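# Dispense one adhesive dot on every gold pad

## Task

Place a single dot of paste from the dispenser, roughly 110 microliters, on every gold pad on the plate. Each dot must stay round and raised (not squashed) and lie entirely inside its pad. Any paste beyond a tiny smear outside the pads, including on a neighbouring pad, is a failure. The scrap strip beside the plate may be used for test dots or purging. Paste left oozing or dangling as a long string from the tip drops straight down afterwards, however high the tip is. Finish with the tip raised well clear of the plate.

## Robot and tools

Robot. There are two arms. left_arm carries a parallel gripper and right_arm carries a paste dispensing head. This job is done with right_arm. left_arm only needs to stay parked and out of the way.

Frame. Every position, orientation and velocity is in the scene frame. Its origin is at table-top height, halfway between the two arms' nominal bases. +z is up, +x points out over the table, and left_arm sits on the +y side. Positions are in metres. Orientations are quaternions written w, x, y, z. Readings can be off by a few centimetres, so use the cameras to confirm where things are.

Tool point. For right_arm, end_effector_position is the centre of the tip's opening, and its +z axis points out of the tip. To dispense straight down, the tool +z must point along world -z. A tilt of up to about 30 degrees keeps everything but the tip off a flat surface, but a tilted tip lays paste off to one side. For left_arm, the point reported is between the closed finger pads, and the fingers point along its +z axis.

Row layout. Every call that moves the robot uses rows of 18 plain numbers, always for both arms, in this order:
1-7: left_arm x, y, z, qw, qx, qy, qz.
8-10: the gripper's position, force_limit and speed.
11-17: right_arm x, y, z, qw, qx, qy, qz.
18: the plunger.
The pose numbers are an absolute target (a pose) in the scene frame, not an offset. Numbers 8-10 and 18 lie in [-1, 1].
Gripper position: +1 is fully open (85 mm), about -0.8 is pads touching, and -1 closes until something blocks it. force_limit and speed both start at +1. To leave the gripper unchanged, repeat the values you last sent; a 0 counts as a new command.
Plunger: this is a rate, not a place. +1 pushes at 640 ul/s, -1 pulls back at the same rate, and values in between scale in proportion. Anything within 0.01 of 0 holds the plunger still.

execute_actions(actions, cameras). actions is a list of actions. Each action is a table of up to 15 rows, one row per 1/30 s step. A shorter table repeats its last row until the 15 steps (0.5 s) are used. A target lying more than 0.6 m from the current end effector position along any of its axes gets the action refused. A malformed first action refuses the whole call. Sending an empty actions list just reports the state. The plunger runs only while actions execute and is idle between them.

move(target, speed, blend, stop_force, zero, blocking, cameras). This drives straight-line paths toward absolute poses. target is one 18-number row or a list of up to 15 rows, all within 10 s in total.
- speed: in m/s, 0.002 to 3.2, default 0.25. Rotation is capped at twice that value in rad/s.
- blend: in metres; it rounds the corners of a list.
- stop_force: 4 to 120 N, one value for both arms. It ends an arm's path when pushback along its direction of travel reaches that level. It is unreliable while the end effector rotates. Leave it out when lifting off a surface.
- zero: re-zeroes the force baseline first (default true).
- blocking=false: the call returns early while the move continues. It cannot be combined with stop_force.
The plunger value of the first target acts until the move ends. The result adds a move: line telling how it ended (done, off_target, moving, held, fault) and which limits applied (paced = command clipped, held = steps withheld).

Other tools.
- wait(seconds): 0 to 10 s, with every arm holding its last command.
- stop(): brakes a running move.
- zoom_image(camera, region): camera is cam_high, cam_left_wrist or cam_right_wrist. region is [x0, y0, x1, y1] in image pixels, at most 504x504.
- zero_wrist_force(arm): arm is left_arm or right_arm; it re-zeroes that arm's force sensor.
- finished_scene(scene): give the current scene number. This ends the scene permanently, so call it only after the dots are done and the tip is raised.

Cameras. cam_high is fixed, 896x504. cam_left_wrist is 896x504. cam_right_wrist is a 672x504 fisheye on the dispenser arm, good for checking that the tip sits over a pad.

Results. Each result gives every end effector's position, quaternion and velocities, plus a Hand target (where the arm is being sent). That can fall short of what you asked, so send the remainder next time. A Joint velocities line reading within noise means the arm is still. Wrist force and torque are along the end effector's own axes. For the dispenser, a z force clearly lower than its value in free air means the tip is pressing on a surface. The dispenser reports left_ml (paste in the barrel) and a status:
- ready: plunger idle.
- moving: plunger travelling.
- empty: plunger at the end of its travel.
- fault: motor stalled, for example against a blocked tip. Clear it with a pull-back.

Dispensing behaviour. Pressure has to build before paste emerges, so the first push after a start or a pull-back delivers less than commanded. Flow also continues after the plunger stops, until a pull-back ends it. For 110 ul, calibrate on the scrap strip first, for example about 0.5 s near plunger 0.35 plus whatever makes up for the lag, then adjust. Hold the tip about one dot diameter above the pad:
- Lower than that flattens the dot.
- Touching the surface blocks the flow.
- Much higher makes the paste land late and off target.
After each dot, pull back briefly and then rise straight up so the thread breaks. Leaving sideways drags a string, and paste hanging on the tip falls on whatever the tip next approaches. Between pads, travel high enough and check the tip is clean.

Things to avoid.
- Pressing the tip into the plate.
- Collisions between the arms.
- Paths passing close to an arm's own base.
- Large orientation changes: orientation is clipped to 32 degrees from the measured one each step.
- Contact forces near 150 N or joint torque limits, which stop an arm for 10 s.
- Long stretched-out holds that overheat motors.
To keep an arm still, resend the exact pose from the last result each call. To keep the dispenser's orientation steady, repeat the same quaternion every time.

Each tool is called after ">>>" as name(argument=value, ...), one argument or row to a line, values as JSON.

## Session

>>> execute_actions(
  actions=[],
  cameras=["cam_high", "cam_right_wrist"],
)

>>> zoom_image(
  camera="cam_high",
  region=[380, 200, 540, 320],
)

Scene clock: 0.00 s.
left_arm: end_effector_position=(+0.6234, +0.5667, +0.2203) position_measured=3 object_status=3 end_effector_quat_wxyz=(+0.000, +0.025, +1.000, +0.000) | right_arm: end_effector_position=(+0.5368, -0.0976, +0.1976) left_ml=46.0 status=ready end_effector_quat_wxyz=(+0.000, +0.690, +0.723, +0.000)
Joint positions: left_arm=[-0.281 -1.556 2.144 -2.158 -1.571 -0.281] | right_arm=[0.546 -1.345 1.559 -1.785 -1.571 -1.024]
Joint velocities: within noise
Joint torques (N m): no reading
Wrist force (N): no reading
Wrist torque (N m): no reading
Wrist force, peak (N): no reading
Hand target: left_arm +0.6234, +0.5667, +0.2203; +0.000, +0.025, +1.000, +0.000 | right_arm +0.5368, -0.0976, +0.1976; +0.000, +0.690, +0.723, +0.000
Images, in order (width x height): cam_high 896x504, cam_right_wrist 672x504.

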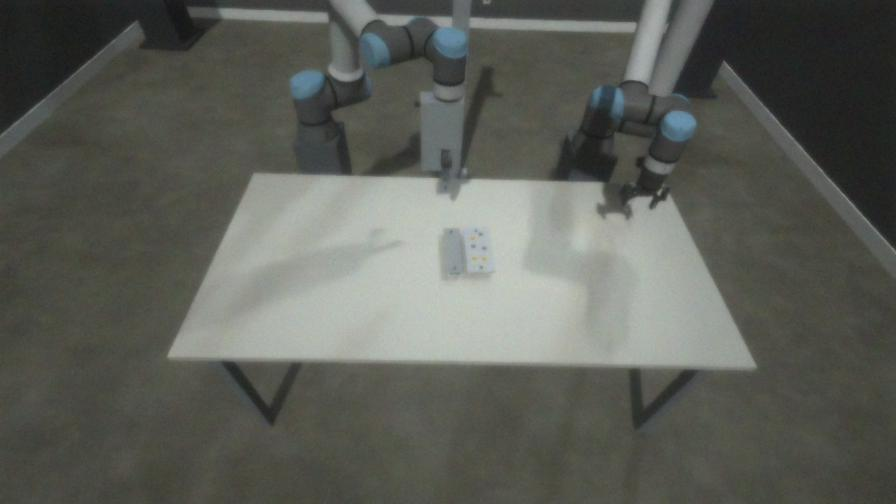

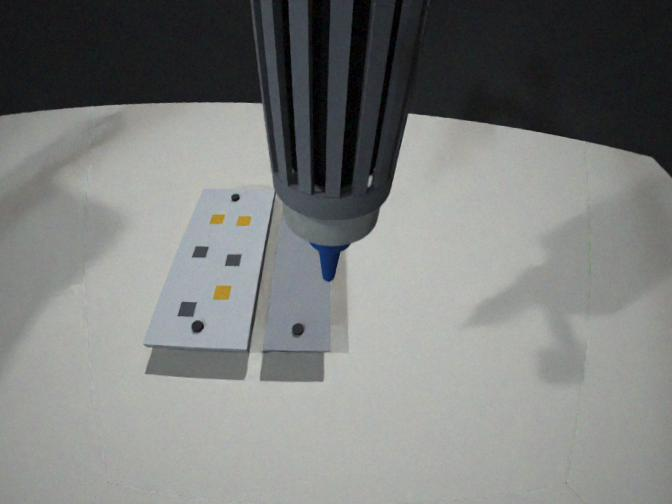

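Scaled by 3.150 (camera's finer frame: 1280x720).

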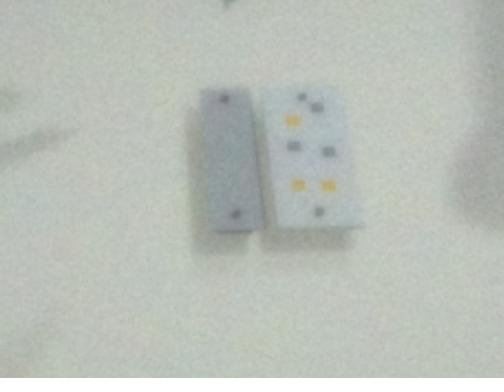

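>>> move(
  target=[
    [0.6234,0.5667,0.2203,0,0.025,1,0,1,1,1,0.650,-0.066,0.080,0,0.690,0.723,0,0],
    [0.6234,0.5667,0.2203,0,0.025,1,0,1,1,1,0.650,-0.066,0.042,0,0.690,0.723,0,0],
  ],
  speed=[0.2, 0.1],
  blend=[0.02, 0],
  cameras=["cam_right_wrist"],
)

>>> move(
  target=[0.6234,0.5667,0.2203,0,0.025,1,0,1,1,1,0.650,-0.066,0.022,0,0.690,0.723,0,0],
  speed=0.004,
  stop_force=4,
  cameras=[],
)

>>> move(
  target=[0.6234,0.5667,0.2203,0,0.025,1,0,1,1,1,0.650,-0.066,0.0353,0,0.690,0.723,0,0],
  speed=0.03,
  cameras=[],
)

>>> execute_actions(
  actions=[
    [[0.6234,0.5667,0.2203,0,0.025,1,0,1,1,1,0.650,-0.066,0.0353,0,0.690,0.723,0,0.5]],
    [[0.6234,0.5667,0.2203,0,0.025,1,0,1,1,1,0.650,-0.066,0.0353,0,0.690,0.723,0,0.5],[0.6234,0.5667,0.2203,0,0.025,1,0,1,1,1,0.650,-0.066,0.0353,0,0.690,0.723,0,0.5],[0.6234,0.5667,0.2203,0,0.025,1,0,1,1,1,0.650,-0.066,0.0353,0,0.690,0.723,0,0.5],[0.6234,0.5667,0.2203,0,0.025,1,0,1,1,1,0.650,-0.066,0.0353,0,0.690,0.723,0,0.5],[0.6234,0.5667,0.2203,0,0.025,1,0,1,1,1,0.650,-0.066,0.0353,0,0.690,0.723,0,0.5],[0.6234,0.5667,0.2203,0,0.025,1,0,1,1,1,0.650,-0.066,0.0353,0,0.690,0.723,0,0.5],[0.6234,0.5667,0.2203,0,0.025,1,0,1,1,1,0.650,-0.066,0.0353,0,0.690,0.723,0,0.5],[0.6234,0.5667,0.2203,0,0.025,1,0,1,1,1,0.650,-0.066,0.0353,0,0.690,0.723,0,0.5],[0.6234,0.5667,0.2203,0,0.025,1,0,1,1,1,0.650,-0.066,0.0353,0,0.690,0.723,0,0.5],[0.6234,0.5667,0.2203,0,0.025,1,0,1,1,1,0.650,-0.066,0.0353,0,0.690,0.723,0,0.5],[0.6234,0.5667,0.2203,0,0.025,1,0,1,1,1,0.650,-0.066,0.0353,0,0.690,0.723,0,0]],
    [[0.6234,0.5667,0.2203,0,0.025,1,0,1,1,1,0.650,-0.066,0.0353,0,0.690,0.723,0,0]],
    [[0.6234,0.5667,0.2203,0,0.025,1,0,1,1,1,0.650,-0.066,0.0353,0,0.690,0.723,0,0]],
    [[0.6234,0.5667,0.2203,0,0.025,1,0,1,1,1,0.650,-0.066,0.0353,0,0.690,0.723,0,0],[0.6234,0.5667,0.2203,0,0.025,1,0,1,1,1,0.650,-0.066,0.0353,0,0.690,0.723,0,0],[0.6234,0.5667,0.2203,0,0.025,1,0,1,1,1,0.650,-0.066,0.0353,0,0.690,0.723,0,0],[0.6234,0.5667,0.2203,0,0.025,1,0,1,1,1,0.650,-0.066,0.0353,0,0.690,0.723,0,0],[0.6234,0.5667,0.2203,0,0.025,1,0,1,1,1,0.650,-0.066,0.0353,0,0.690,0.723,0,0],[0.6234,0.5667,0.2203,0,0.025,1,0,1,1,1,0.650,-0.066,0.0353,0,0.690,0.723,0,0],[0.6234,0.5667,0.2203,0,0.025,1,0,1,1,1,0.650,-0.066,0.0353,0,0.690,0.723,0,0],[0.6234,0.5667,0.2203,0,0.025,1,0,1,1,1,0.650,-0.066,0.0353,0,0.690,0.723,0,0],[0.6234,0.5667,0.2203,0,0.025,1,0,1,1,1,0.650,-0.066,0.0353,0,0.690,0.723,0,0],[0.6234,0.5667,0.2203,0,0.025,1,0,1,1,1,0.650,-0.066,0.0353,0,0.690,0.723,0,0],[0.6234,0.5667,0.2203,0,0.025,1,0,1,1,1,0.650,-0.066,0.0353,0,0.690,0.723,0,-0.469]],
  ],
  cameras=["cam_right_wrist"],
)

>>> zoom_image(
  camera="cam_right_wrist",
  region=[270, 220, 390, 310],
)

>>> move(
  target=[0.6234,0.5667,0.2203,0,0.025,1,0,1,1,1,0.650,-0.066,0.065,0,0.690,0.723,0,0],
  speed=0.06,
  cameras=["cam_right_wrist"],
)

>>> zoom_image(
  camera="cam_right_wrist",
  region=[270, 240, 390, 330],
)

>>> move(
  target=[
    [0.6234,0.5667,0.2203,0,0.025,1,0,1,1,1,0.6196,0.0130,0.065,0,0.690,0.723,0,0],
    [0.6234,0.5667,0.2203,0,0.025,1,0,1,1,1,0.6196,0.0130,0.0375,0,0.690,0.723,0,0],
  ],
  speed=[0.2, 0.1],
  blend=[0.01, 0],
  cameras=["cam_right_wrist"],
)

>>> zoom_image(
  camera="cam_right_wrist",
  region=[270, 220, 390, 310],
)

>>> move(
  target=[
    [0.6234,0.5667,0.2203,0,0.025,1,0,1,1,1,0.6196,0.0130,0.055,0,0.690,0.723,0,0],
    [0.6234,0.5667,0.2203,0,0.025,1,0,1,1,1,0.7216,0.0492,0.055,0,0.690,0.723,0,0],
    [0.6234,0.5667,0.2203,0,0.025,1,0,1,1,1,0.7216,0.0492,0.0375,0,0.690,0.723,0,0],
  ],
  speed=[0.1, 0.2, 0.1],
  blend=[0.01, 0.01, 0],
  cameras=["cam_right_wrist"],
)

>>> zoom_image(
  camera="cam_right_wrist",
  region=[270, 220, 390, 310],
)

>>> move(
  target=[
    [0.6234,0.5667,0.2203,0,0.025,1,0,1,1,1,0.7216,0.0492,0.055,0,0.690,0.723,0,0],
    [0.6234,0.5667,0.2203,0,0.025,1,0,1,1,1,0.7207,0.0150,0.055,0,0.690,0.723,0,0],
    [0.6234,0.5667,0.2203,0,0.025,1,0,1,1,1,0.7207,0.0150,0.0375,0,0.690,0.723,0,0],
  ],
  speed=[0.1, 0.2, 0.1],
  blend=[0.01, 0.01, 0],
  cameras=["cam_right_wrist"],
)

>>> zoom_image(
  camera="cam_right_wrist",
  region=[270, 220, 390, 310],
)

Scene clock: 69.50 s.
left_arm: end_effector_position=(+0.6234, +0.5667, +0.2203) position_measured=3 object_status=3 end_effector_quat_wxyz=(+0.000, +0.025, +1.000, +0.000) | right_arm: end_effector_position=(+0.6500, -0.0660, +0.0418) left_ml=46.0 status=ready end_effector_quat_wxyz=(+0.000, +0.690, +0.723, +0.000)
Joint positions: left_arm=[-0.28 -1.556 2.144 -2.158 -1.571 -0.281] | right_arm=[0.506 -1.103 1.51 -1.979 -1.571 -1.065]
Joint torques (N m): left_arm=[12.36 -32.08 -44.84 -3.63 0.01 -1.99] | right_arm=[17.03 -96.76 -53.69 -0.67 0.2 3.55]
Wrist force (N): left_arm=[-0.5 0.1 0.2] | right_arm=[0.2 -0.1 0.7]
Wrist torque (N m): left_arm=[0.00 0.08 -0.01] | right_arm=[-0.01 -0.10 0.00]
Wrist force, peak (N): left_arm=[-1.0 -0.1 -0.3] | right_arm=[-0.2 -1.8 -1.9]
Hand target: left_arm +0.6234, +0.5667, +0.2203; +0.000, +0.025, +1.000, +0.000 | right_arm +0.6500, -0.0660, +0.0420; +0.000, +0.690, +0.723, +0.000
Off the commanded pose: left_arm 0.000 m, 0 deg | right_arm 0.000 m, 0 deg.
move: done; blend cut to 0.019 m at target 1
cam_right_wrist: T_world_to_cam=[[0.0473265, -0.997884, 0.0445932, -0.103663], [-0.791237, -0.0646996, -0.608078, 0.542906], [0.609676, -0.00650557, -0.792624, -0.260996], [0, 0, 0, 1]] pos_world=[0.593596, -0.070016, 0.12788]

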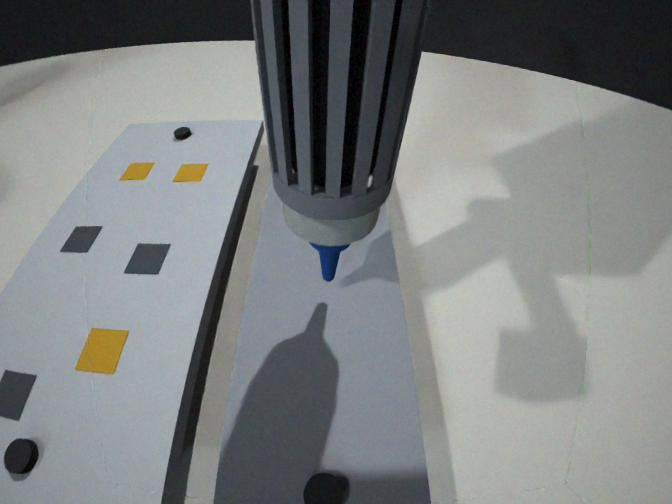

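Scene clock: 73.33 s.
left_arm: end_effector_position=(+0.6234, +0.5667, +0.2203) position_measured=3 object_status=3 end_effector_quat_wxyz=(+0.000, +0.025, +1.000, +0.000) | right_arm: end_effector_position=(+0.6500, -0.0660, +0.0311) left_ml=46.0 status=ready end_effector_quat_wxyz=(+0.000, +0.690, +0.723, +0.000)
Joint positions: left_arm=[-0.28 -1.556 2.144 -2.158 -1.571 -0.281] | right_arm=[0.506 -1.095 1.52 -1.996 -1.571 -1.065]
Joint torques (N m): left_arm=[10.38 -33.34 -42.13 -3.53 1.59 -0.66] | right_arm=[15.47 -82.95 -48.37 -0.28 1.7 3.64]
Wrist force (N): left_arm=[-0.3 -0.2 -0.1] | right_arm=[1.0 0.3 -4.4]
Wrist torque (N m): left_arm=[-0.04 0.04 -0.01] | right_arm=[-0.04 -0.08 -0.01]
Wrist force, peak (N): left_arm=[-1.0 0.0 0.0] | right_arm=[-1.4 -3.4 -13.3]
Hand target: left_arm +0.6234, +0.5667, +0.2203; +0.000, +0.025, +1.000, +0.000 | right_arm +0.6500, -0.0660, +0.0311; +0.000, +0.690, +0.723, +0.000
Off the commanded pose: left_arm 0.000 m, 0 deg | right_arm 0.009 m, 0 deg.
move: contact (right_arm)

Scene clock: 74.03 s.
left_arm: end_effector_position=(+0.6234, +0.5667, +0.2203) position_measured=3 object_status=3 end_effector_quat_wxyz=(+0.000, +0.025, +1.000, +0.000) | right_arm: end_effector_position=(+0.6500, -0.0660, +0.0354) left_ml=46.0 status=ready end_effector_quat_wxyz=(+0.000, +0.690, +0.723, +0.000)
Joint positions: left_arm=[-0.28 -1.556 2.144 -2.158 -1.571 -0.281] | right_arm=[0.506 -1.098 1.516 -1.989 -1.571 -1.065]
Joint torques (N m): left_arm=[10.91 -31.55 -41.65 -3.41 1.94 -0.07] | right_arm=[17.36 -85.89 -50 -3.06 2.26 3.32]
Wrist force (N): left_arm=[-0.5 0.3 0.2] | right_arm=[0.3 0.0 0.5]
Wrist torque (N m): left_arm=[0.05 0.08 -0.01] | right_arm=[0.03 -0.12 0.00]
Wrist force, peak (N): left_arm=[-1.1 0.0 -0.2] | right_arm=[1.3 0.3 -4.3]
Hand target: left_arm +0.6234, +0.5667, +0.2203; +0.000, +0.025, +1.000, +0.000 | right_arm +0.6500, -0.0660, +0.0353; +0.000, +0.690, +0.723, +0.000
Off the commanded pose: left_arm 0.000 m, 0 deg | right_arm 0.000 m, 0 deg.
move: done

Scene clock: 76.77 s.
left_arm: end_effector_position=(+0.6234, +0.5667, +0.2203) position_measured=3 object_status=3 end_effector_quat_wxyz=(+0.000, +0.025, +1.000, +0.000) | right_arm: end_effector_position=(+0.6500, -0.0660, +0.0353) left_ml=45.8 status=ready end_effector_quat_wxyz=(+0.000, +0.690, +0.723, +0.000)
Joint positions: left_arm=[-0.28 -1.556 2.144 -2.158 -1.571 -0.281] | right_arm=[0.506 -1.098 1.516 -1.989 -1.571 -1.065]
Joint torques (N m): left_arm=[8.84 -35.26 -40.39 -3.38 1.83 0] | right_arm=[13.93 -71.67 -43.99 -5.61 1.77 3.67]
Wrist force (N): left_arm=[-0.6 0.1 -0.2] | right_arm=[0.4 -0.2 0.7]
Wrist torque (N m): left_arm=[0.01 0.10 -0.01] | right_arm=[-0.08 -0.18 -0.01]
Wrist force, peak (N): left_arm=[-0.9 -0.1 0.1] | right_arm=[0.5 -0.2 0.9]
Hand target: left_arm +0.6234, +0.5667, +0.2203; +0.000, +0.025, +1.000, +0.000 | right_arm +0.6500, -0.0660, +0.0353; +0.000, +0.690, +0.723, +0.000
Off the commanded pose: left_arm 0.000 m, 0 deg | right_arm 0.000 m, 0 deg.
cam_right_wrist: T_world_to_cam=[[0.047392, -0.997884, 0.0445177, -0.103294], [-0.791232, -0.0647055, -0.608083, 0.538818], [0.609676, -0.00640561, -0.792625, -0.266159], [0, 0, 0, 1]] pos_world=[0.593496, -0.069916, 0.12128]

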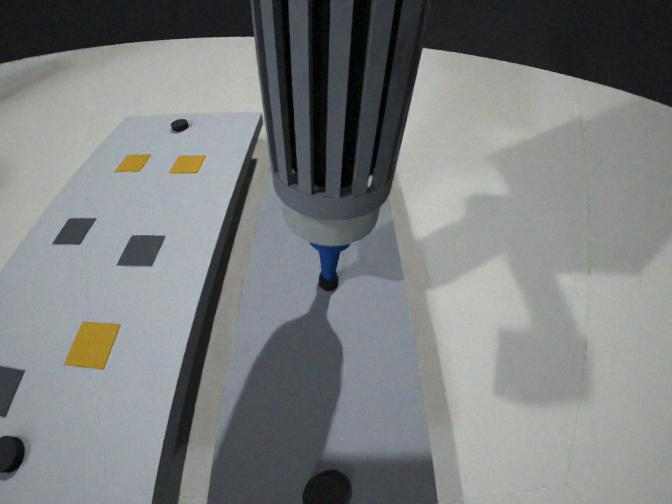

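Scaled by 4.200 (camera's finer frame: 960x720).

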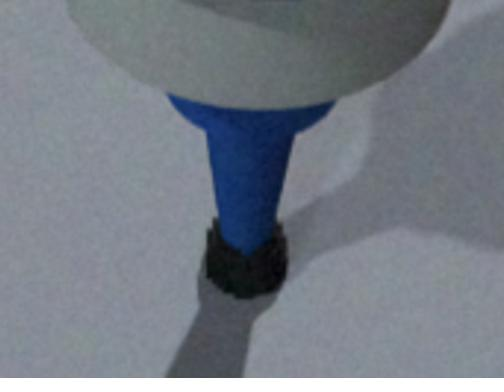

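Scene clock: 77.57 s.
left_arm: end_effector_position=(+0.6234, +0.5667, +0.2203) position_measured=3 object_status=3 end_effector_quat_wxyz=(+0.000, +0.025, +1.000, +0.000) | right_arm: end_effector_position=(+0.6500, -0.0660, +0.0652) left_ml=45.8 status=ready end_effector_quat_wxyz=(+0.000, +0.690, +0.723, +0.000)
Joint positions: left_arm=[-0.28 -1.556 2.144 -2.158 -1.571 -0.281] | right_arm=[0.506 -1.117 1.488 -1.942 -1.571 -1.065]
Joint torques (N m): left_arm=[8.45 -34.89 -40.78 -3.64 1.96 -0.11] | right_arm=[14.64 -67.31 -41.83 -6.74 1.61 3.2]
Wrist force (N): left_arm=[-0.4 -0.3 -0.1] | right_arm=[0.3 0.3 0.1]
Wrist torque (N m): left_arm=[-0.05 0.06 -0.01] | right_arm=[0.10 -0.14 0.00]
Wrist force, peak (N): left_arm=[-0.9 -0.5 0.3] | right_arm=[0.0 -0.2 2.2]
Hand target: left_arm +0.6234, +0.5667, +0.2203; +0.000, +0.025, +1.000, +0.000 | right_arm +0.6500, -0.0660, +0.0650; +0.000, +0.690, +0.723, +0.000
Off the commanded pose: left_arm 0.000 m, 0 deg | right_arm 0.000 m, 0 deg.
move: done
cam_right_wrist: T_world_to_cam=[[0.0473826, -0.997884, 0.0445221, -0.10463], [-0.791147, -0.0647016, -0.608194, 0.557106], [0.609788, -0.0064057, -0.792539, -0.24252], [0, 0, 0, 1]] pos_world=[0.593596, -0.069916, 0.15128]

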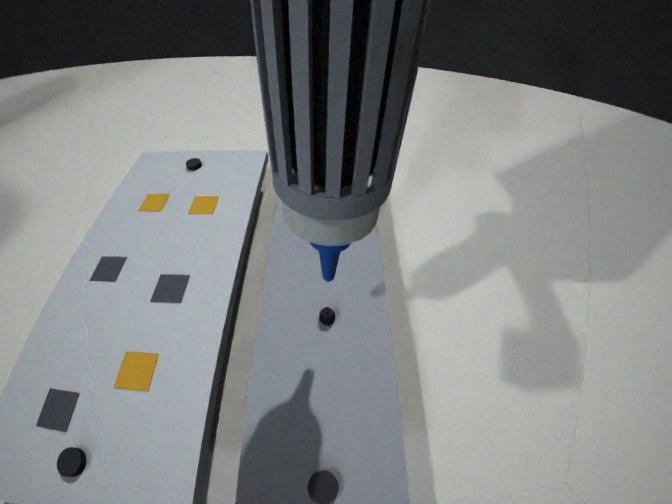

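Scaled by 4.200 (camera's finer frame: 960x720).

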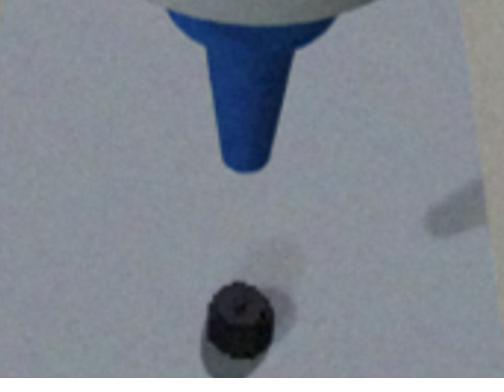

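Scene clock: 78.60 s.
left_arm: end_effector_position=(+0.6234, +0.5667, +0.2203) position_measured=3 object_status=3 end_effector_quat_wxyz=(+0.000, +0.025, +1.000, +0.000) | right_arm: end_effector_position=(+0.6196, +0.0130, +0.0373) left_ml=45.8 status=ready end_effector_quat_wxyz=(+0.000, +0.690, +0.723, +0.000) end_effector_velocity=(-0.001, +0.000, +0.002) end_effector_angular_velocity=(+0.000, +0.002, +0.001)
Joint positions: left_arm=[-0.28 -1.556 2.144 -2.158 -1.571 -0.281] | right_arm=[0.594 -1.047 1.433 -1.957 -1.571 -0.977]
Joint velocities: left_arm=[within noise] | right_arm=[0 -0.001 -0.002 0.005 0.001 -0.001]
Joint torques (N m): left_arm=[8.31 -33.67 -38.55 -3.41 1.41 -0.01] | right_arm=[-16.13 -101.05 -53.44 -1.04 -2.23 -3.79]
Wrist force (N): left_arm=[-0.5 -0.3 -0.4] | right_arm=[0.0 -0.3 0.3]
Wrist torque (N m): left_arm=[-0.06 0.08 -0.01] | right_arm=[-0.09 -0.01 -0.03]
Wrist force, peak (N): left_arm=[-0.5 -0.3 -0.4] | right_arm=[2.6 -1.2 -0.9]
Hand target: left_arm +0.6234, +0.5667, +0.2203; +0.000, +0.025, +1.000, +0.000 | right_arm +0.6196, +0.0130, +0.0375; +0.000, +0.690, +0.723, +0.000
Off the commanded pose: left_arm 0.000 m, 0 deg | right_arm 0.000 m, 0 deg.
move: done
cam_right_wrist: T_world_to_cam=[[0.047405, -0.997877, 0.0446544, -0.0231384], [-0.791232, -0.0647991, -0.608073, 0.521153], [0.609676, -0.00650631, -0.792624, -0.245453], [0, 0, 0, 1]] pos_world=[0.563096, 0.00908399, 0.12338]

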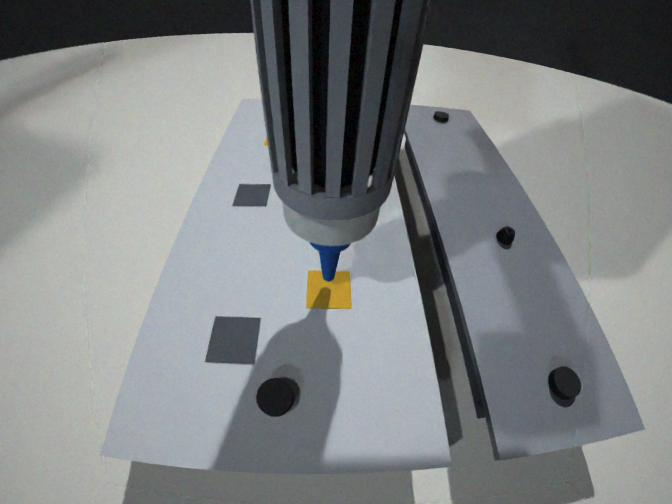

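Scaled by 4.200 (camera's finer frame: 960x720).

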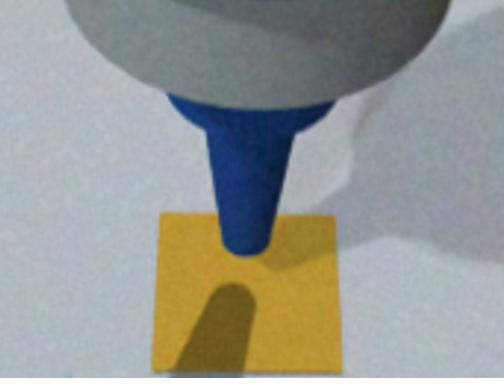

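Scene clock: 79.80 s.
left_arm: end_effector_position=(+0.6234, +0.5667, +0.2203) position_measured=3 object_status=3 end_effector_quat_wxyz=(+0.000, +0.025, +1.000, +0.000) | right_arm: end_effector_position=(+0.7217, +0.0491, +0.0373) left_ml=45.8 status=ready end_effector_quat_wxyz=(+0.000, +0.690, +0.723, +0.000) end_effector_velocity=(-0.002, +0.002, +0.003) end_effector_angular_velocity=(-0.001, +0.000, +0.002)
Joint positions: left_arm=[-0.28 -1.556 2.144 -2.158 -1.571 -0.281] | right_arm=[0.564 -0.89 1.174 -1.855 -1.571 -1.007]
Joint velocities: left_arm=[within noise] | right_arm=[0.003 0 -0.004 0.005 -0.001 0.001]
Joint torques (N m): left_arm=[8.9 -33.31 -37.76 -3.78 1.71 -0.32] | right_arm=[17.63 -113.03 -56.24 -1.11 -1.89 3.83]
Wrist force (N): left_arm=[-0.2 0.3 -0.1] | right_arm=[-0.1 -0.3 0.1]
Wrist torque (N m): left_arm=[0.04 0.03 -0.01] | right_arm=[-0.09 0.07 -0.01]
Wrist force, peak (N): left_arm=[-0.8 -0.1 0.0] | right_arm=[0.7 2.9 -1.2]
Hand target: left_arm +0.6234, +0.5667, +0.2203; +0.000, +0.025, +1.000, +0.000 | right_arm +0.7216, +0.0492, +0.0375; +0.000, +0.690, +0.723, +0.000
Off the commanded pose: left_arm 0.000 m, 0 deg | right_arm 0.000 m, 0 deg.
move: done; blend cut to 0.0088 m at target 1, 0.0088 m at target 2
cam_right_wrist: T_world_to_cam=[[0.0473265, -0.997884, 0.0445932, 0.00810497], [-0.791237, -0.0646996, -0.608078, 0.604276], [0.609676, -0.00650557, -0.792624, -0.307466], [0, 0, 0, 1]] pos_world=[0.665196, 0.045184, 0.12338]

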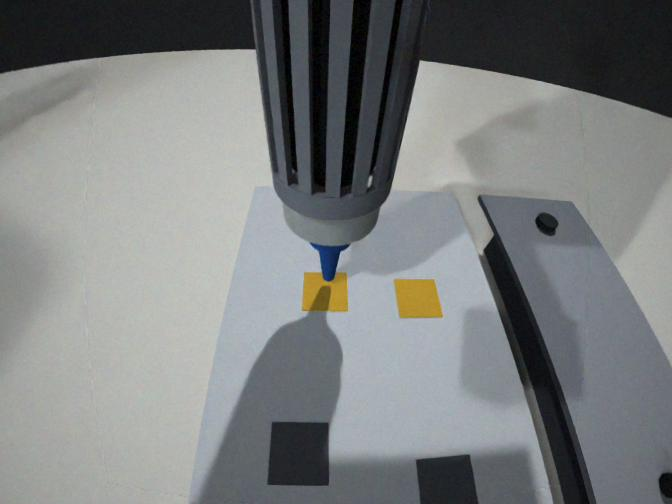

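Scaled by 4.200 (camera's finer frame: 960x720).

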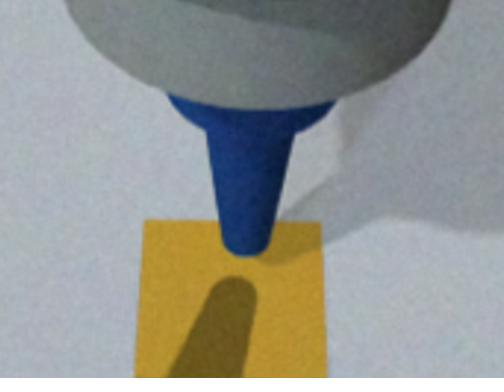

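Scene clock: 80.63 s.
left_arm: end_effector_position=(+0.6234, +0.5667, +0.2203) position_measured=3 object_status=3 end_effector_quat_wxyz=(+0.000, +0.025, +1.000, +0.000) | right_arm: end_effector_position=(+0.7207, +0.0150, +0.0374) left_ml=45.8 status=ready end_effector_quat_wxyz=(+0.000, +0.690, +0.723, +0.000) end_effector_velocity=(-0.002, -0.001, +0.002) end_effector_angular_velocity=(-0.001, +0.003, +0.002)
Joint positions: left_arm=[-0.28 -1.556 2.144 -2.158 -1.571 -0.281] | right_arm=[0.537 -0.931 1.243 -1.884 -1.571 -1.034]
Joint velocities: left_arm=[within noise] | right_arm=[0 -0.002 -0.001 0.006 0.001 -0.002]
Joint torques (N m): left_arm=[7.37 -33.48 -37.36 -3.49 1.72 -0.2] | right_arm=[10.9 -108.98 -55.26 -1.19 1.99 3.72]
Wrist force (N): left_arm=[-0.5 0.2 0.0] | right_arm=[0.1 -0.4 -0.3]
Wrist torque (N m): left_arm=[0.02 0.07 -0.01] | right_arm=[-0.14 -0.01 0.02]
Wrist force, peak (N): left_arm=[-0.7 -0.2 -0.3] | right_arm=[3.3 -0.3 -1.0]
Hand target: left_arm +0.6234, +0.5667, +0.2203; +0.000, +0.025, +1.000, +0.000 | right_arm +0.7207, +0.0150, +0.0375; +0.000, +0.690, +0.723, +0.000
Off the commanded pose: left_arm 0.000 m, 0 deg | right_arm 0.000 m, 0 deg.
move: done; blend cut to 0.0088 m at target 1, 0.0088 m at target 2
cam_right_wrist: T_world_to_cam=[[0.0473306, -0.997883, 0.0445964, -0.0259831], [-0.791236, -0.0647047, -0.608077, 0.601351], [0.609676, -0.00650561, -0.792624, -0.30714], [0, 0, 0, 1]] pos_world=[0.664296, 0.010984, 0.12338]

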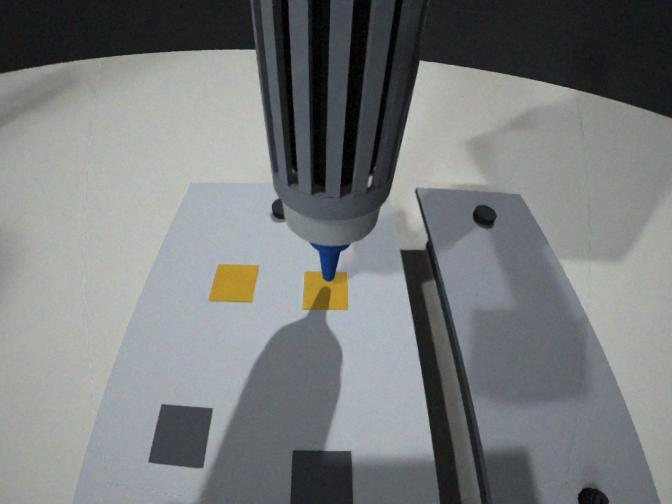

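Scaled by 4.200 (camera's finer frame: 960x720).

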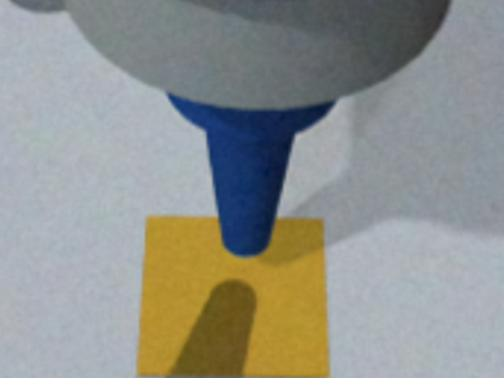

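>>> move(
  target=[0.6234,0.5667,0.2203,0,0.025,1,0,1,1,1,0.7201,0.0161,0.0354,0,0.690,0.723,0,0],
  speed=0.05,
  cameras=[],
)

>>> execute_actions(
  actions=[
    [[0.6234,0.5667,0.2203,0,0.025,1,0,1,1,1,0.7201,0.0161,0.0354,0,0.690,0.723,0,0.465]],
    [[0.6234,0.5667,0.2203,0,0.025,1,0,1,1,1,0.7201,0.0161,0.0354,0,0.690,0.723,0,0]],
    [[0.6234,0.5667,0.2203,0,0.025,1,0,1,1,1,0.7201,0.0161,0.0354,0,0.690,0.723,0,0]],
    [[0.6234,0.5667,0.2203,0,0.025,1,0,1,1,1,0.7201,0.0161,0.0354,0,0.690,0.723,0,0]],
    [[0.6234,0.5667,0.2203,0,0.025,1,0,1,1,1,0.7201,0.0161,0.0354,0,0.690,0.723,0,-0.469],[0.6234,0.5667,0.2203,0,0.025,1,0,1,1,1,0.7201,0.0161,0.0354,0,0.690,0.723,0,-0.469],[0.6234,0.5667,0.2203,0,0.025,1,0,1,1,1,0.7201,0.0161,0.0354,0,0.690,0.723,0,-0.469],[0.6234,0.5667,0.2203,0,0.025,1,0,1,1,1,0.7201,0.0161,0.0354,0,0.690,0.723,0,-0.469],[0.6234,0.5667,0.2203,0,0.025,1,0,1,1,1,0.7201,0.0161,0.0354,0,0.690,0.723,0,-0.469],[0.6234,0.5667,0.2203,0,0.025,1,0,1,1,1,0.7201,0.0161,0.0354,0,0.690,0.723,0,0]],
  ],
  cameras=["cam_right_wrist"],
)

>>> zoom_image(
  camera="cam_right_wrist",
  region=[270, 220, 390, 310],
)

>>> move(
  target=[0.6234,0.5667,0.2203,0,0.025,1,0,1,1,1,0.7201,0.0161,0.065,0,0.690,0.723,0,0],
  speed=0.06,
  cameras=["cam_right_wrist"],
)

>>> zoom_image(
  camera="cam_right_wrist",
  region=[270, 240, 390, 330],
)

Scene clock: 113.17 s.
left_arm: end_effector_position=(+0.6234, +0.5667, +0.2203) position_measured=3 object_status=3 end_effector_quat_wxyz=(+0.000, +0.025, +1.000, +0.000) | right_arm: end_effector_position=(+0.7201, +0.0161, +0.0354) left_ml=45.8 status=ready end_effector_quat_wxyz=(+0.000, +0.690, +0.723, +0.000)
Joint positions: left_arm=[-0.28 -1.556 2.144 -2.158 -1.571 -0.281] | right_arm=[0.538 -0.929 1.245 -1.886 -1.571 -1.033]
Joint torques (N m): left_arm=[-2.78 -40.72 -35.46 -3.36 1.64 -0.31] | right_arm=[15.54 -84.52 -43.43 -5.54 -1.92 3.52]
Wrist force (N): left_arm=[-0.4 0.4 0.0] | right_arm=[0.1 -0.4 0.2]
Wrist torque (N m): left_arm=[0.06 0.06 0.00] | right_arm=[-0.14 0.00 0.01]
Wrist force, peak (N): left_arm=[-0.9 -0.4 -0.4] | right_arm=[0.5 0.0 0.4]
Hand target: left_arm +0.6234, +0.5667, +0.2203; +0.000, +0.025, +1.000, +0.000 | right_arm +0.7201, +0.0161, +0.0354; +0.000, +0.690, +0.723, +0.000
Off the commanded pose: left_arm 0.000 m, 0 deg | right_arm 0.000 m, 0 deg.
move: done

Scene clock: 115.87 s.
left_arm: end_effector_position=(+0.6234, +0.5667, +0.2203) position_measured=3 object_status=3 end_effector_quat_wxyz=(+0.000, +0.025, +1.000, +0.000) | right_arm: end_effector_position=(+0.7201, +0.0161, +0.0354) left_ml=45.7 status=ready end_effector_quat_wxyz=(+0.000, +0.690, +0.723, +0.000)
Joint positions: left_arm=[-0.28 -1.556 2.144 -2.158 -1.571 -0.281] | right_arm=[0.538 -0.929 1.244 -1.886 -1.571 -1.033]
Joint torques (N m): left_arm=[-1.91 -39.12 -35.78 -3.54 1.29 -0.09] | right_arm=[5.55 -81.92 -53.85 -1.49 -1.4 -2.06]
Wrist force (N): left_arm=[-0.7 0.1 -0.3] | right_arm=[0.2 -0.4 0.2]
Wrist torque (N m): left_arm=[0.02 0.10 -0.01] | right_arm=[-0.15 -0.06 0.02]
Wrist force, peak (N): left_arm=[-0.9 0.1 0.1] | right_arm=[0.6 0.0 0.4]
Hand target: left_arm +0.6234, +0.5667, +0.2203; +0.000, +0.025, +1.000, +0.000 | right_arm +0.7201, +0.0161, +0.0354; +0.000, +0.690, +0.723, +0.000
Off the commanded pose: left_arm 0.000 m, 0 deg | right_arm 0.000 m, 0 deg.
cam_right_wrist: T_world_to_cam=[[0.0473306, -0.997883, 0.0445964, -0.0246633], [-0.791236, -0.0647047, -0.608077, 0.599658], [0.609676, -0.00650561, -0.792624, -0.308291], [0, 0, 0, 1]] pos_world=[0.663596, 0.012184, 0.12138]

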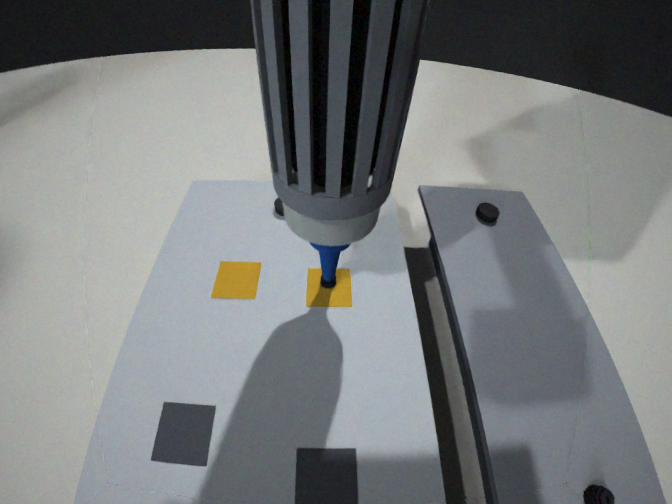

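Scaled by 4.200 (camera's finer frame: 960x720).

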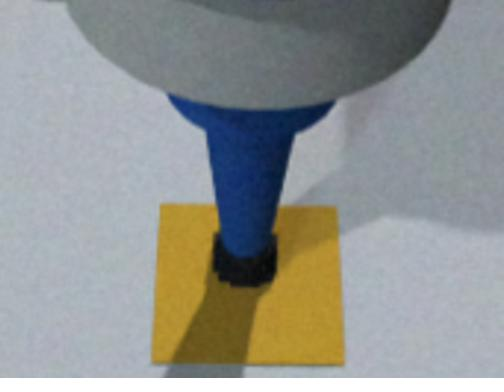

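Scene clock: 116.67 s.
left_arm: end_effector_position=(+0.6234, +0.5667, +0.2203) position_measured=3 object_status=3 end_effector_quat_wxyz=(+0.000, +0.025, +1.000, +0.000) | right_arm: end_effector_position=(+0.7201, +0.0161, +0.0652) left_ml=45.7 status=ready end_effector_quat_wxyz=(+0.000, +0.690, +0.723, +0.000) end_effector_velocity=(-0.002, +0.000, -0.005) end_effector_angular_velocity=(-0.001, +0.003, +0.000)
Joint positions: left_arm=[-0.28 -1.556 2.144 -2.158 -1.571 -0.281] | right_arm=[0.538 -0.944 1.215 -1.842 -1.571 -1.033]
Joint velocities: left_arm=[within noise] | right_arm=[0.001 0.002 0.005 -0.004 0.001 0]
Joint torques (N m): left_arm=[-2.42 -40.69 -36.16 -3.54 1.64 0.02] | right_arm=[-0.19 -80.35 -42.61 -6.57 -1.45 -2.98]
Wrist force (N): left_arm=[-0.7 0.0 0.1] | right_arm=[0.2 0.3 0.0]
Wrist torque (N m): left_arm=[0.00 0.11 -0.01] | right_arm=[0.10 -0.04 0.01]
Wrist force, peak (N): left_arm=[-0.8 0.0 -0.1] | right_arm=[0.0 -0.1 1.9]
Hand target: left_arm +0.6234, +0.5667, +0.2203; +0.000, +0.025, +1.000, +0.000 | right_arm +0.7201, +0.0161, +0.0650; +0.000, +0.690, +0.723, +0.000
Off the commanded pose: left_arm 0.000 m, 0 deg | right_arm 0.000 m, 0 deg.
move: done
cam_right_wrist: T_world_to_cam=[[0.0473826, -0.997884, 0.0445221, -0.02602], [-0.791147, -0.0647016, -0.608194, 0.617798], [0.609788, -0.0064057, -0.792539, -0.284679], [0, 0, 0, 1]] pos_world=[0.663596, 0.012184, 0.15128]

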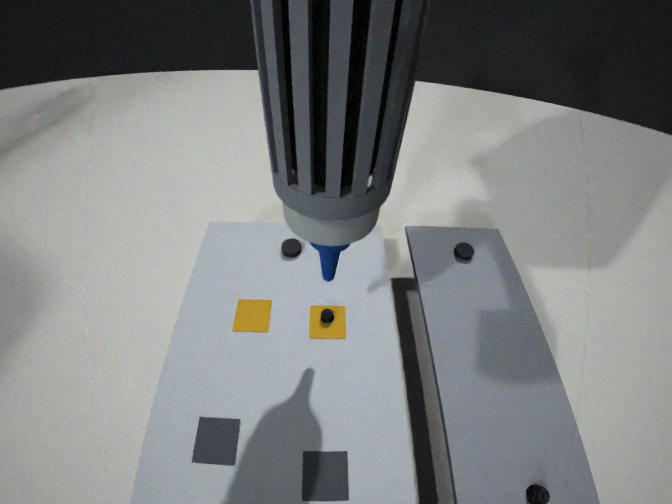

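Scaled by 4.200 (camera's finer frame: 960x720).

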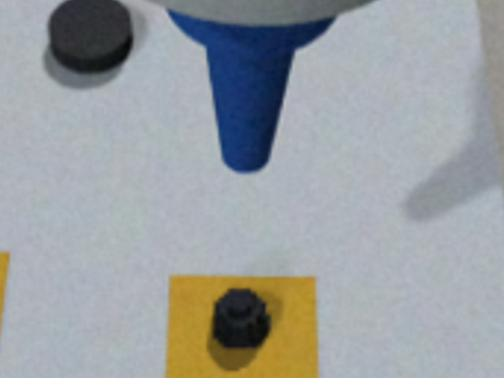

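>>> move(
  target=[
    [0.6234,0.5667,0.2203,0,0.025,1,0,1,1,1,0.7206,0.0505,0.065,0,0.690,0.723,0,0],
    [0.6234,0.5667,0.2203,0,0.025,1,0,1,1,1,0.7206,0.0505,0.0354,0,0.690,0.723,0,0],
  ],
  speed=[0.2, 0.1],
  blend=[0.01, 0],
  cameras=[],
)

>>> execute_actions(
  actions=[
    [[0.6234,0.5667,0.2203,0,0.025,1,0,1,1,1,0.7206,0.0505,0.0354,0,0.690,0.723,0,0.5]],
    [[0.6234,0.5667,0.2203,0,0.025,1,0,1,1,1,0.7206,0.0505,0.0354,0,0.690,0.723,0,0]],
    [[0.6234,0.5667,0.2203,0,0.025,1,0,1,1,1,0.7206,0.0505,0.0354,0,0.690,0.723,0,0]],
    [[0.6234,0.5667,0.2203,0,0.025,1,0,1,1,1,0.7206,0.0505,0.0354,0,0.690,0.723,0,0]],
    [[0.6234,0.5667,0.2203,0,0.025,1,0,1,1,1,0.7206,0.0505,0.0354,0,0.690,0.723,0,-0.469],[0.6234,0.5667,0.2203,0,0.025,1,0,1,1,1,0.7206,0.0505,0.0354,0,0.690,0.723,0,-0.469],[0.6234,0.5667,0.2203,0,0.025,1,0,1,1,1,0.7206,0.0505,0.0354,0,0.690,0.723,0,-0.469],[0.6234,0.5667,0.2203,0,0.025,1,0,1,1,1,0.7206,0.0505,0.0354,0,0.690,0.723,0,-0.469],[0.6234,0.5667,0.2203,0,0.025,1,0,1,1,1,0.7206,0.0505,0.0354,0,0.690,0.723,0,-0.469],[0.6234,0.5667,0.2203,0,0.025,1,0,1,1,1,0.7206,0.0505,0.0354,0,0.690,0.723,0,0]],
  ],
  cameras=["cam_right_wrist"],
)

>>> zoom_image(
  camera="cam_right_wrist",
  region=[270, 220, 390, 310],
)

>>> move(
  target=[
    [0.6234,0.5667,0.2203,0,0.025,1,0,1,1,1,0.7206,0.0505,0.065,0,0.690,0.723,0,0],
    [0.6234,0.5667,0.2203,0,0.025,1,0,1,1,1,0.6193,0.0130,0.065,0,0.690,0.723,0,0],
    [0.6234,0.5667,0.2203,0,0.025,1,0,1,1,1,0.6193,0.0130,0.0353,0,0.690,0.723,0,0],
  ],
  speed=[0.06, 0.2, 0.1],
  blend=[0.005, 0.01, 0],
  cameras=["cam_right_wrist"],
)

>>> execute_actions(
  actions=[
    [[0.6234,0.5667,0.2203,0,0.025,1,0,1,1,1,0.6193,0.0130,0.0353,0,0.690,0.723,0,0.5]],
    [[0.6234,0.5667,0.2203,0,0.025,1,0,1,1,1,0.6193,0.0130,0.0353,0,0.690,0.723,0,0]],
    [[0.6234,0.5667,0.2203,0,0.025,1,0,1,1,1,0.6193,0.0130,0.0353,0,0.690,0.723,0,0]],
    [[0.6234,0.5667,0.2203,0,0.025,1,0,1,1,1,0.6193,0.0130,0.0353,0,0.690,0.723,0,0]],
    [[0.6234,0.5667,0.2203,0,0.025,1,0,1,1,1,0.6193,0.0130,0.0353,0,0.690,0.723,0,-0.469]],
  ],
  cameras=["cam_right_wrist"],
)

>>> zoom_image(
  camera="cam_right_wrist",
  region=[270, 220, 390, 310],
)

>>> move(
  target=[
    [0.6234,0.5667,0.2203,0,0.025,1,0,1,1,1,0.6193,0.0130,0.065,0,0.690,0.723,0,0],
    [0.6234,0.5667,0.2203,0,0.025,1,0,1,1,1,0.6193,0.0130,0.150,0,0.690,0.723,0,0],
  ],
  speed=[0.06, 0.15],
  cameras=["cam_right_wrist"],
)

>>> zoom_image(
  camera="cam_right_wrist",
  region=[200, 180, 440, 360],
)

Scene clock: 143.40 s.
left_arm: end_effector_position=(+0.6234, +0.5667, +0.2203) position_measured=3 object_status=3 end_effector_quat_wxyz=(+0.000, +0.025, +1.000, +0.000) | right_arm: end_effector_position=(+0.7206, +0.0505, +0.0352) left_ml=45.7 status=ready end_effector_quat_wxyz=(+0.000, +0.690, +0.723, +0.000)
Joint positions: left_arm=[-0.28 -1.556 2.144 -2.158 -1.571 -0.281] | right_arm=[0.566 -0.888 1.176 -1.858 -1.571 -1.006]
Joint torques (N m): left_arm=[-3.68 -46.76 -38.45 -4.27 1.36 0] | right_arm=[-14.22 -112.07 -55.85 -1.24 -2.33 -3.49]
Wrist force (N): left_arm=[-0.5 -0.3 -0.2] | right_arm=[0.3 -0.3 0.2]
Wrist torque (N m): left_arm=[-0.06 0.08 -0.01] | right_arm=[-0.10 -0.07 -0.02]
Wrist force, peak (N): left_arm=[-1.0 -0.4 -0.3] | right_arm=[3.1 -0.2 -1.0]
Hand target: left_arm +0.6234, +0.5667, +0.2203; +0.000, +0.025, +1.000, +0.000 | right_arm +0.7206, +0.0505, +0.0354; +0.000, +0.690, +0.723, +0.000
Off the commanded pose: left_arm 0.000 m, 0 deg | right_arm 0.000 m, 0 deg.
move: done

Scene clock: 146.10 s.
left_arm: end_effector_position=(+0.6234, +0.5667, +0.2203) position_measured=3 object_status=3 end_effector_quat_wxyz=(+0.000, +0.025, +1.000, +0.000) | right_arm: end_effector_position=(+0.7206, +0.0505, +0.0354) left_ml=45.5 status=ready end_effector_quat_wxyz=(+0.000, +0.690, +0.723, +0.000)
Joint positions: left_arm=[-0.28 -1.556 2.144 -2.158 -1.571 -0.281] | right_arm=[0.565 -0.888 1.176 -1.858 -1.571 -1.006]
Joint torques (N m): left_arm=[-3.57 -46.67 -38.39 -3.85 1.38 -0.12] | right_arm=[-16.17 -112.84 -52.59 -2.34 -2.08 -3.04]
Wrist force (N): left_arm=[-0.3 -0.1 -0.1] | right_arm=[0.3 -0.2 0.4]
Wrist torque (N m): left_arm=[-0.03 0.05 -0.01] | right_arm=[-0.09 -0.05 -0.01]
Wrist force, peak (N): left_arm=[-0.9 -0.1 -0.2] | right_arm=[0.2 -0.4 0.6]
Hand target: left_arm +0.6234, +0.5667, +0.2203; +0.000, +0.025, +1.000, +0.000 | right_arm +0.7206, +0.0505, +0.0354; +0.000, +0.690, +0.723, +0.000
Off the commanded pose: left_arm 0.000 m, 0 deg | right_arm 0.000 m, 0 deg.
cam_right_wrist: T_world_to_cam=[[0.047392, -0.997884, 0.0445177, 0.00960451], [-0.791232, -0.0647055, -0.608083, 0.602339], [0.609676, -0.00640561, -0.792625, -0.308297], [0, 0, 0, 1]] pos_world=[0.664096, 0.046584, 0.12148]

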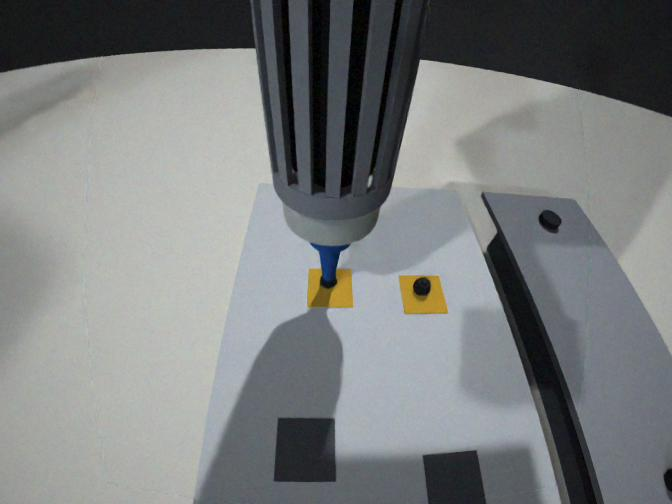

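Scaled by 4.200 (camera's finer frame: 960x720).

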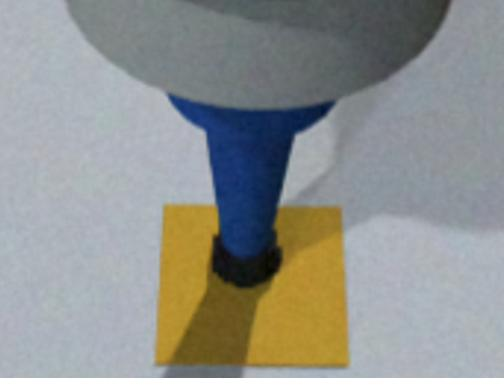

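Scene clock: 147.77 s.
left_arm: end_effector_position=(+0.6234, +0.5667, +0.2203) position_measured=3 object_status=3 end_effector_quat_wxyz=(+0.000, +0.025, +1.000, +0.000) | right_arm: end_effector_position=(+0.6192, +0.0130, +0.0351) left_ml=45.5 status=ready end_effector_quat_wxyz=(+0.000, +0.690, +0.723, +0.000) end_effector_velocity=(+0.001, -0.001, +0.003) end_effector_angular_velocity=(+0.000, +0.000, -0.001)
Joint positions: left_arm=[-0.28 -1.556 2.144 -2.158 -1.571 -0.281] | right_arm=[0.594 -1.046 1.436 -1.96 -1.571 -0.977]
Joint velocities: left_arm=[within noise] | right_arm=[-0.001 -0.002 -0.003 0.005 0 0]
Joint torques (N m): left_arm=[-2.01 -49.51 -38.76 -3.84 1.44 -0.06] | right_arm=[-16.28 -101.94 -56.95 -1.35 2.33 -3.33]
Wrist force (N): left_arm=[-0.1 -0.3 -0.2] | right_arm=[0.2 -0.2 0.6]
Wrist torque (N m): left_arm=[-0.06 0.01 -0.01] | right_arm=[-0.06 -0.07 -0.03]
Wrist force, peak (N): left_arm=[-0.8 -0.3 0.0] | right_arm=[-0.5 -3.1 -1.1]
Hand target: left_arm +0.6234, +0.5667, +0.2203; +0.000, +0.025, +1.000, +0.000 | right_arm +0.6193, +0.0130, +0.0353; +0.000, +0.690, +0.723, +0.000
Off the commanded pose: left_arm 0.000 m, 0 deg | right_arm 0.000 m, 0 deg.
move: done
cam_right_wrist: T_world_to_cam=[[0.047405, -0.997877, 0.0446544, -0.0230259], [-0.791232, -0.0647991, -0.608073, 0.519578], [0.609676, -0.00650631, -0.792624, -0.247014], [0, 0, 0, 1]] pos_world=[0.562796, 0.00908399, 0.12118]

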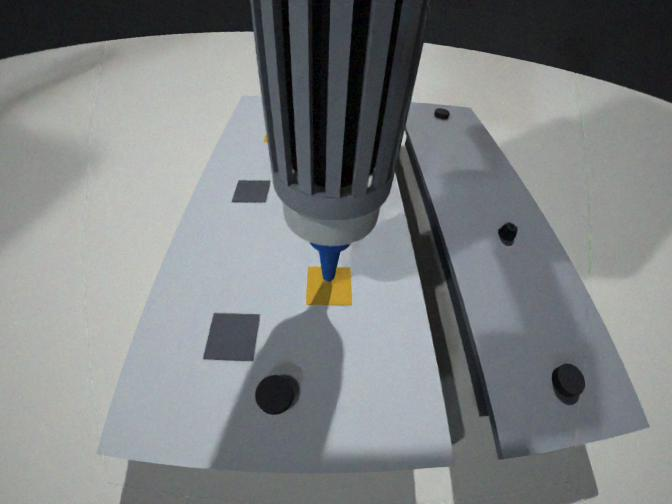

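Scene clock: 150.50 s.
left_arm: end_effector_position=(+0.6234, +0.5667, +0.2203) position_measured=3 object_status=3 end_effector_quat_wxyz=(+0.000, +0.025, +1.000, +0.000) | right_arm: end_effector_position=(+0.6193, +0.0130, +0.0353) left_ml=45.5 status=ready end_effector_quat_wxyz=(+0.000, +0.690, +0.723, +0.000)
Joint positions: left_arm=[-0.28 -1.556 2.144 -2.158 -1.571 -0.281] | right_arm=[0.594 -1.046 1.436 -1.96 -1.571 -0.977]
Joint torques (N m): left_arm=[-3 -46.85 -38.27 -3.89 1.6 -0.09] | right_arm=[-15.85 -99.27 -49.46 -2.34 1.66 -3.22]
Wrist force (N): left_arm=[-0.4 -0.1 0.1] | right_arm=[0.1 -0.3 0.5]
Wrist torque (N m): left_arm=[-0.02 0.06 -0.01] | right_arm=[-0.10 -0.01 -0.02]
Wrist force, peak (N): left_arm=[-0.8 0.0 0.1] | right_arm=[0.4 -0.4 0.5]
Hand target: left_arm +0.6234, +0.5667, +0.2203; +0.000, +0.025, +1.000, +0.000 | right_arm +0.6193, +0.0130, +0.0353; +0.000, +0.690, +0.723, +0.000
Off the commanded pose: left_arm 0.000 m, 0 deg | right_arm 0.000 m, 0 deg.
cam_right_wrist: T_world_to_cam=[[0.047392, -0.997884, 0.0445177, -0.0230109], [-0.791232, -0.0647055, -0.608083, 0.5197], [0.609676, -0.00640561, -0.792625, -0.246857], [0, 0, 0, 1]] pos_world=[0.562796, 0.00908396, 0.12138]

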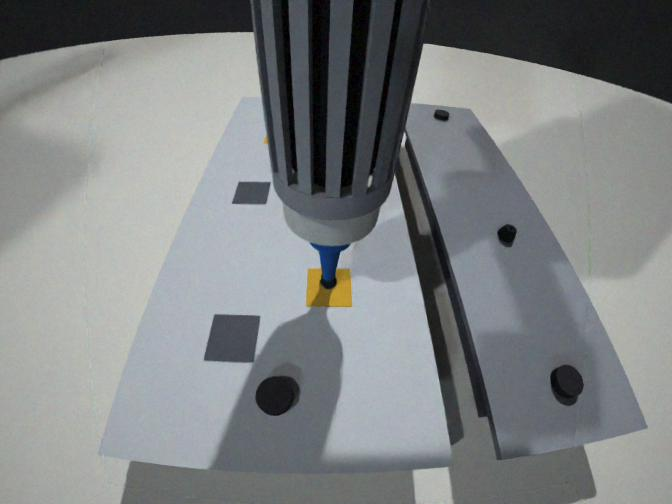

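Scaled by 4.200 (camera's finer frame: 960x720).

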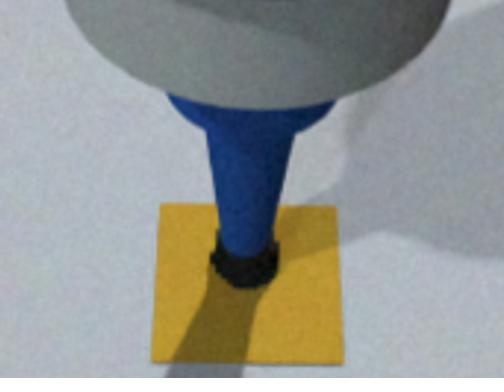

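Scene clock: 151.97 s.
left_arm: end_effector_position=(+0.6234, +0.5667, +0.2203) position_measured=3 object_status=3 end_effector_quat_wxyz=(+0.000, +0.025, +1.000, +0.000) | right_arm: end_effector_position=(+0.6193, +0.0130, +0.1501) left_ml=45.5 status=ready end_effector_quat_wxyz=(+0.000, +0.690, +0.723, +0.000)
Joint positions: left_arm=[-0.28 -1.556 2.144 -2.158 -1.571 -0.281] | right_arm=[0.594 -1.103 1.312 -1.78 -1.571 -0.977]
Joint torques (N m): left_arm=[-2 -46.38 -39.54 -3.89 1.81 0.04] | right_arm=[-15.13 -70.96 -44.35 -6.28 0.92 -3.04]
Wrist force (N): left_arm=[-0.7 -0.4 -0.2] | right_arm=[0.1 -0.2 0.4]
Wrist torque (N m): left_arm=[-0.08 0.11 -0.01] | right_arm=[-0.08 -0.01 -0.02]
Wrist force, peak (N): left_arm=[-0.9 0.2 -0.2] | right_arm=[0.0 -0.1 2.1]
Hand target: left_arm +0.6234, +0.5667, +0.2203; +0.000, +0.025, +1.000, +0.000 | right_arm +0.6193, +0.0130, +0.1500; +0.000, +0.690, +0.723, +0.000
Off the commanded pose: left_arm 0.000 m, 0 deg | right_arm 0.000 m, 0 deg.
move: done
cam_right_wrist: T_world_to_cam=[[0.0473882, -0.997884, 0.0445147, -0.0281142], [-0.791233, -0.0647006, -0.608083, 0.589447], [0.609676, -0.00640558, -0.792625, -0.155943], [0, 0, 0, 1]] pos_world=[0.562796, 0.00908396, 0.23608]

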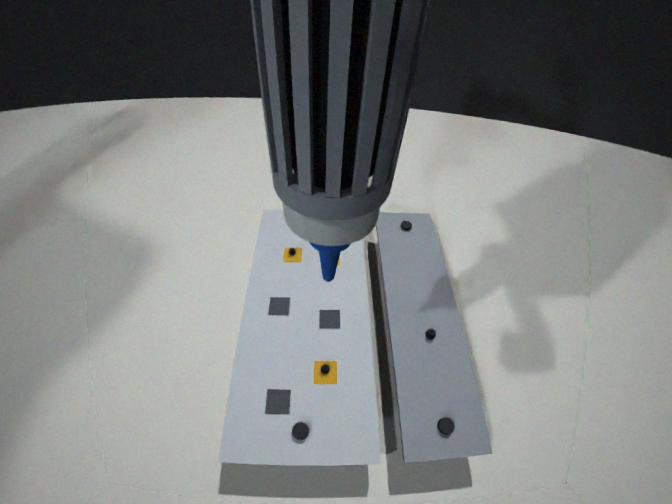

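Scaled by 2.100 (camera's finer frame: 960x720).

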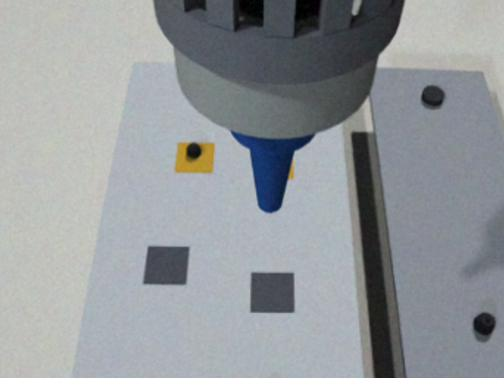

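>>> finished_scene(
  scene=2,
)

The scene is finished: the task was done.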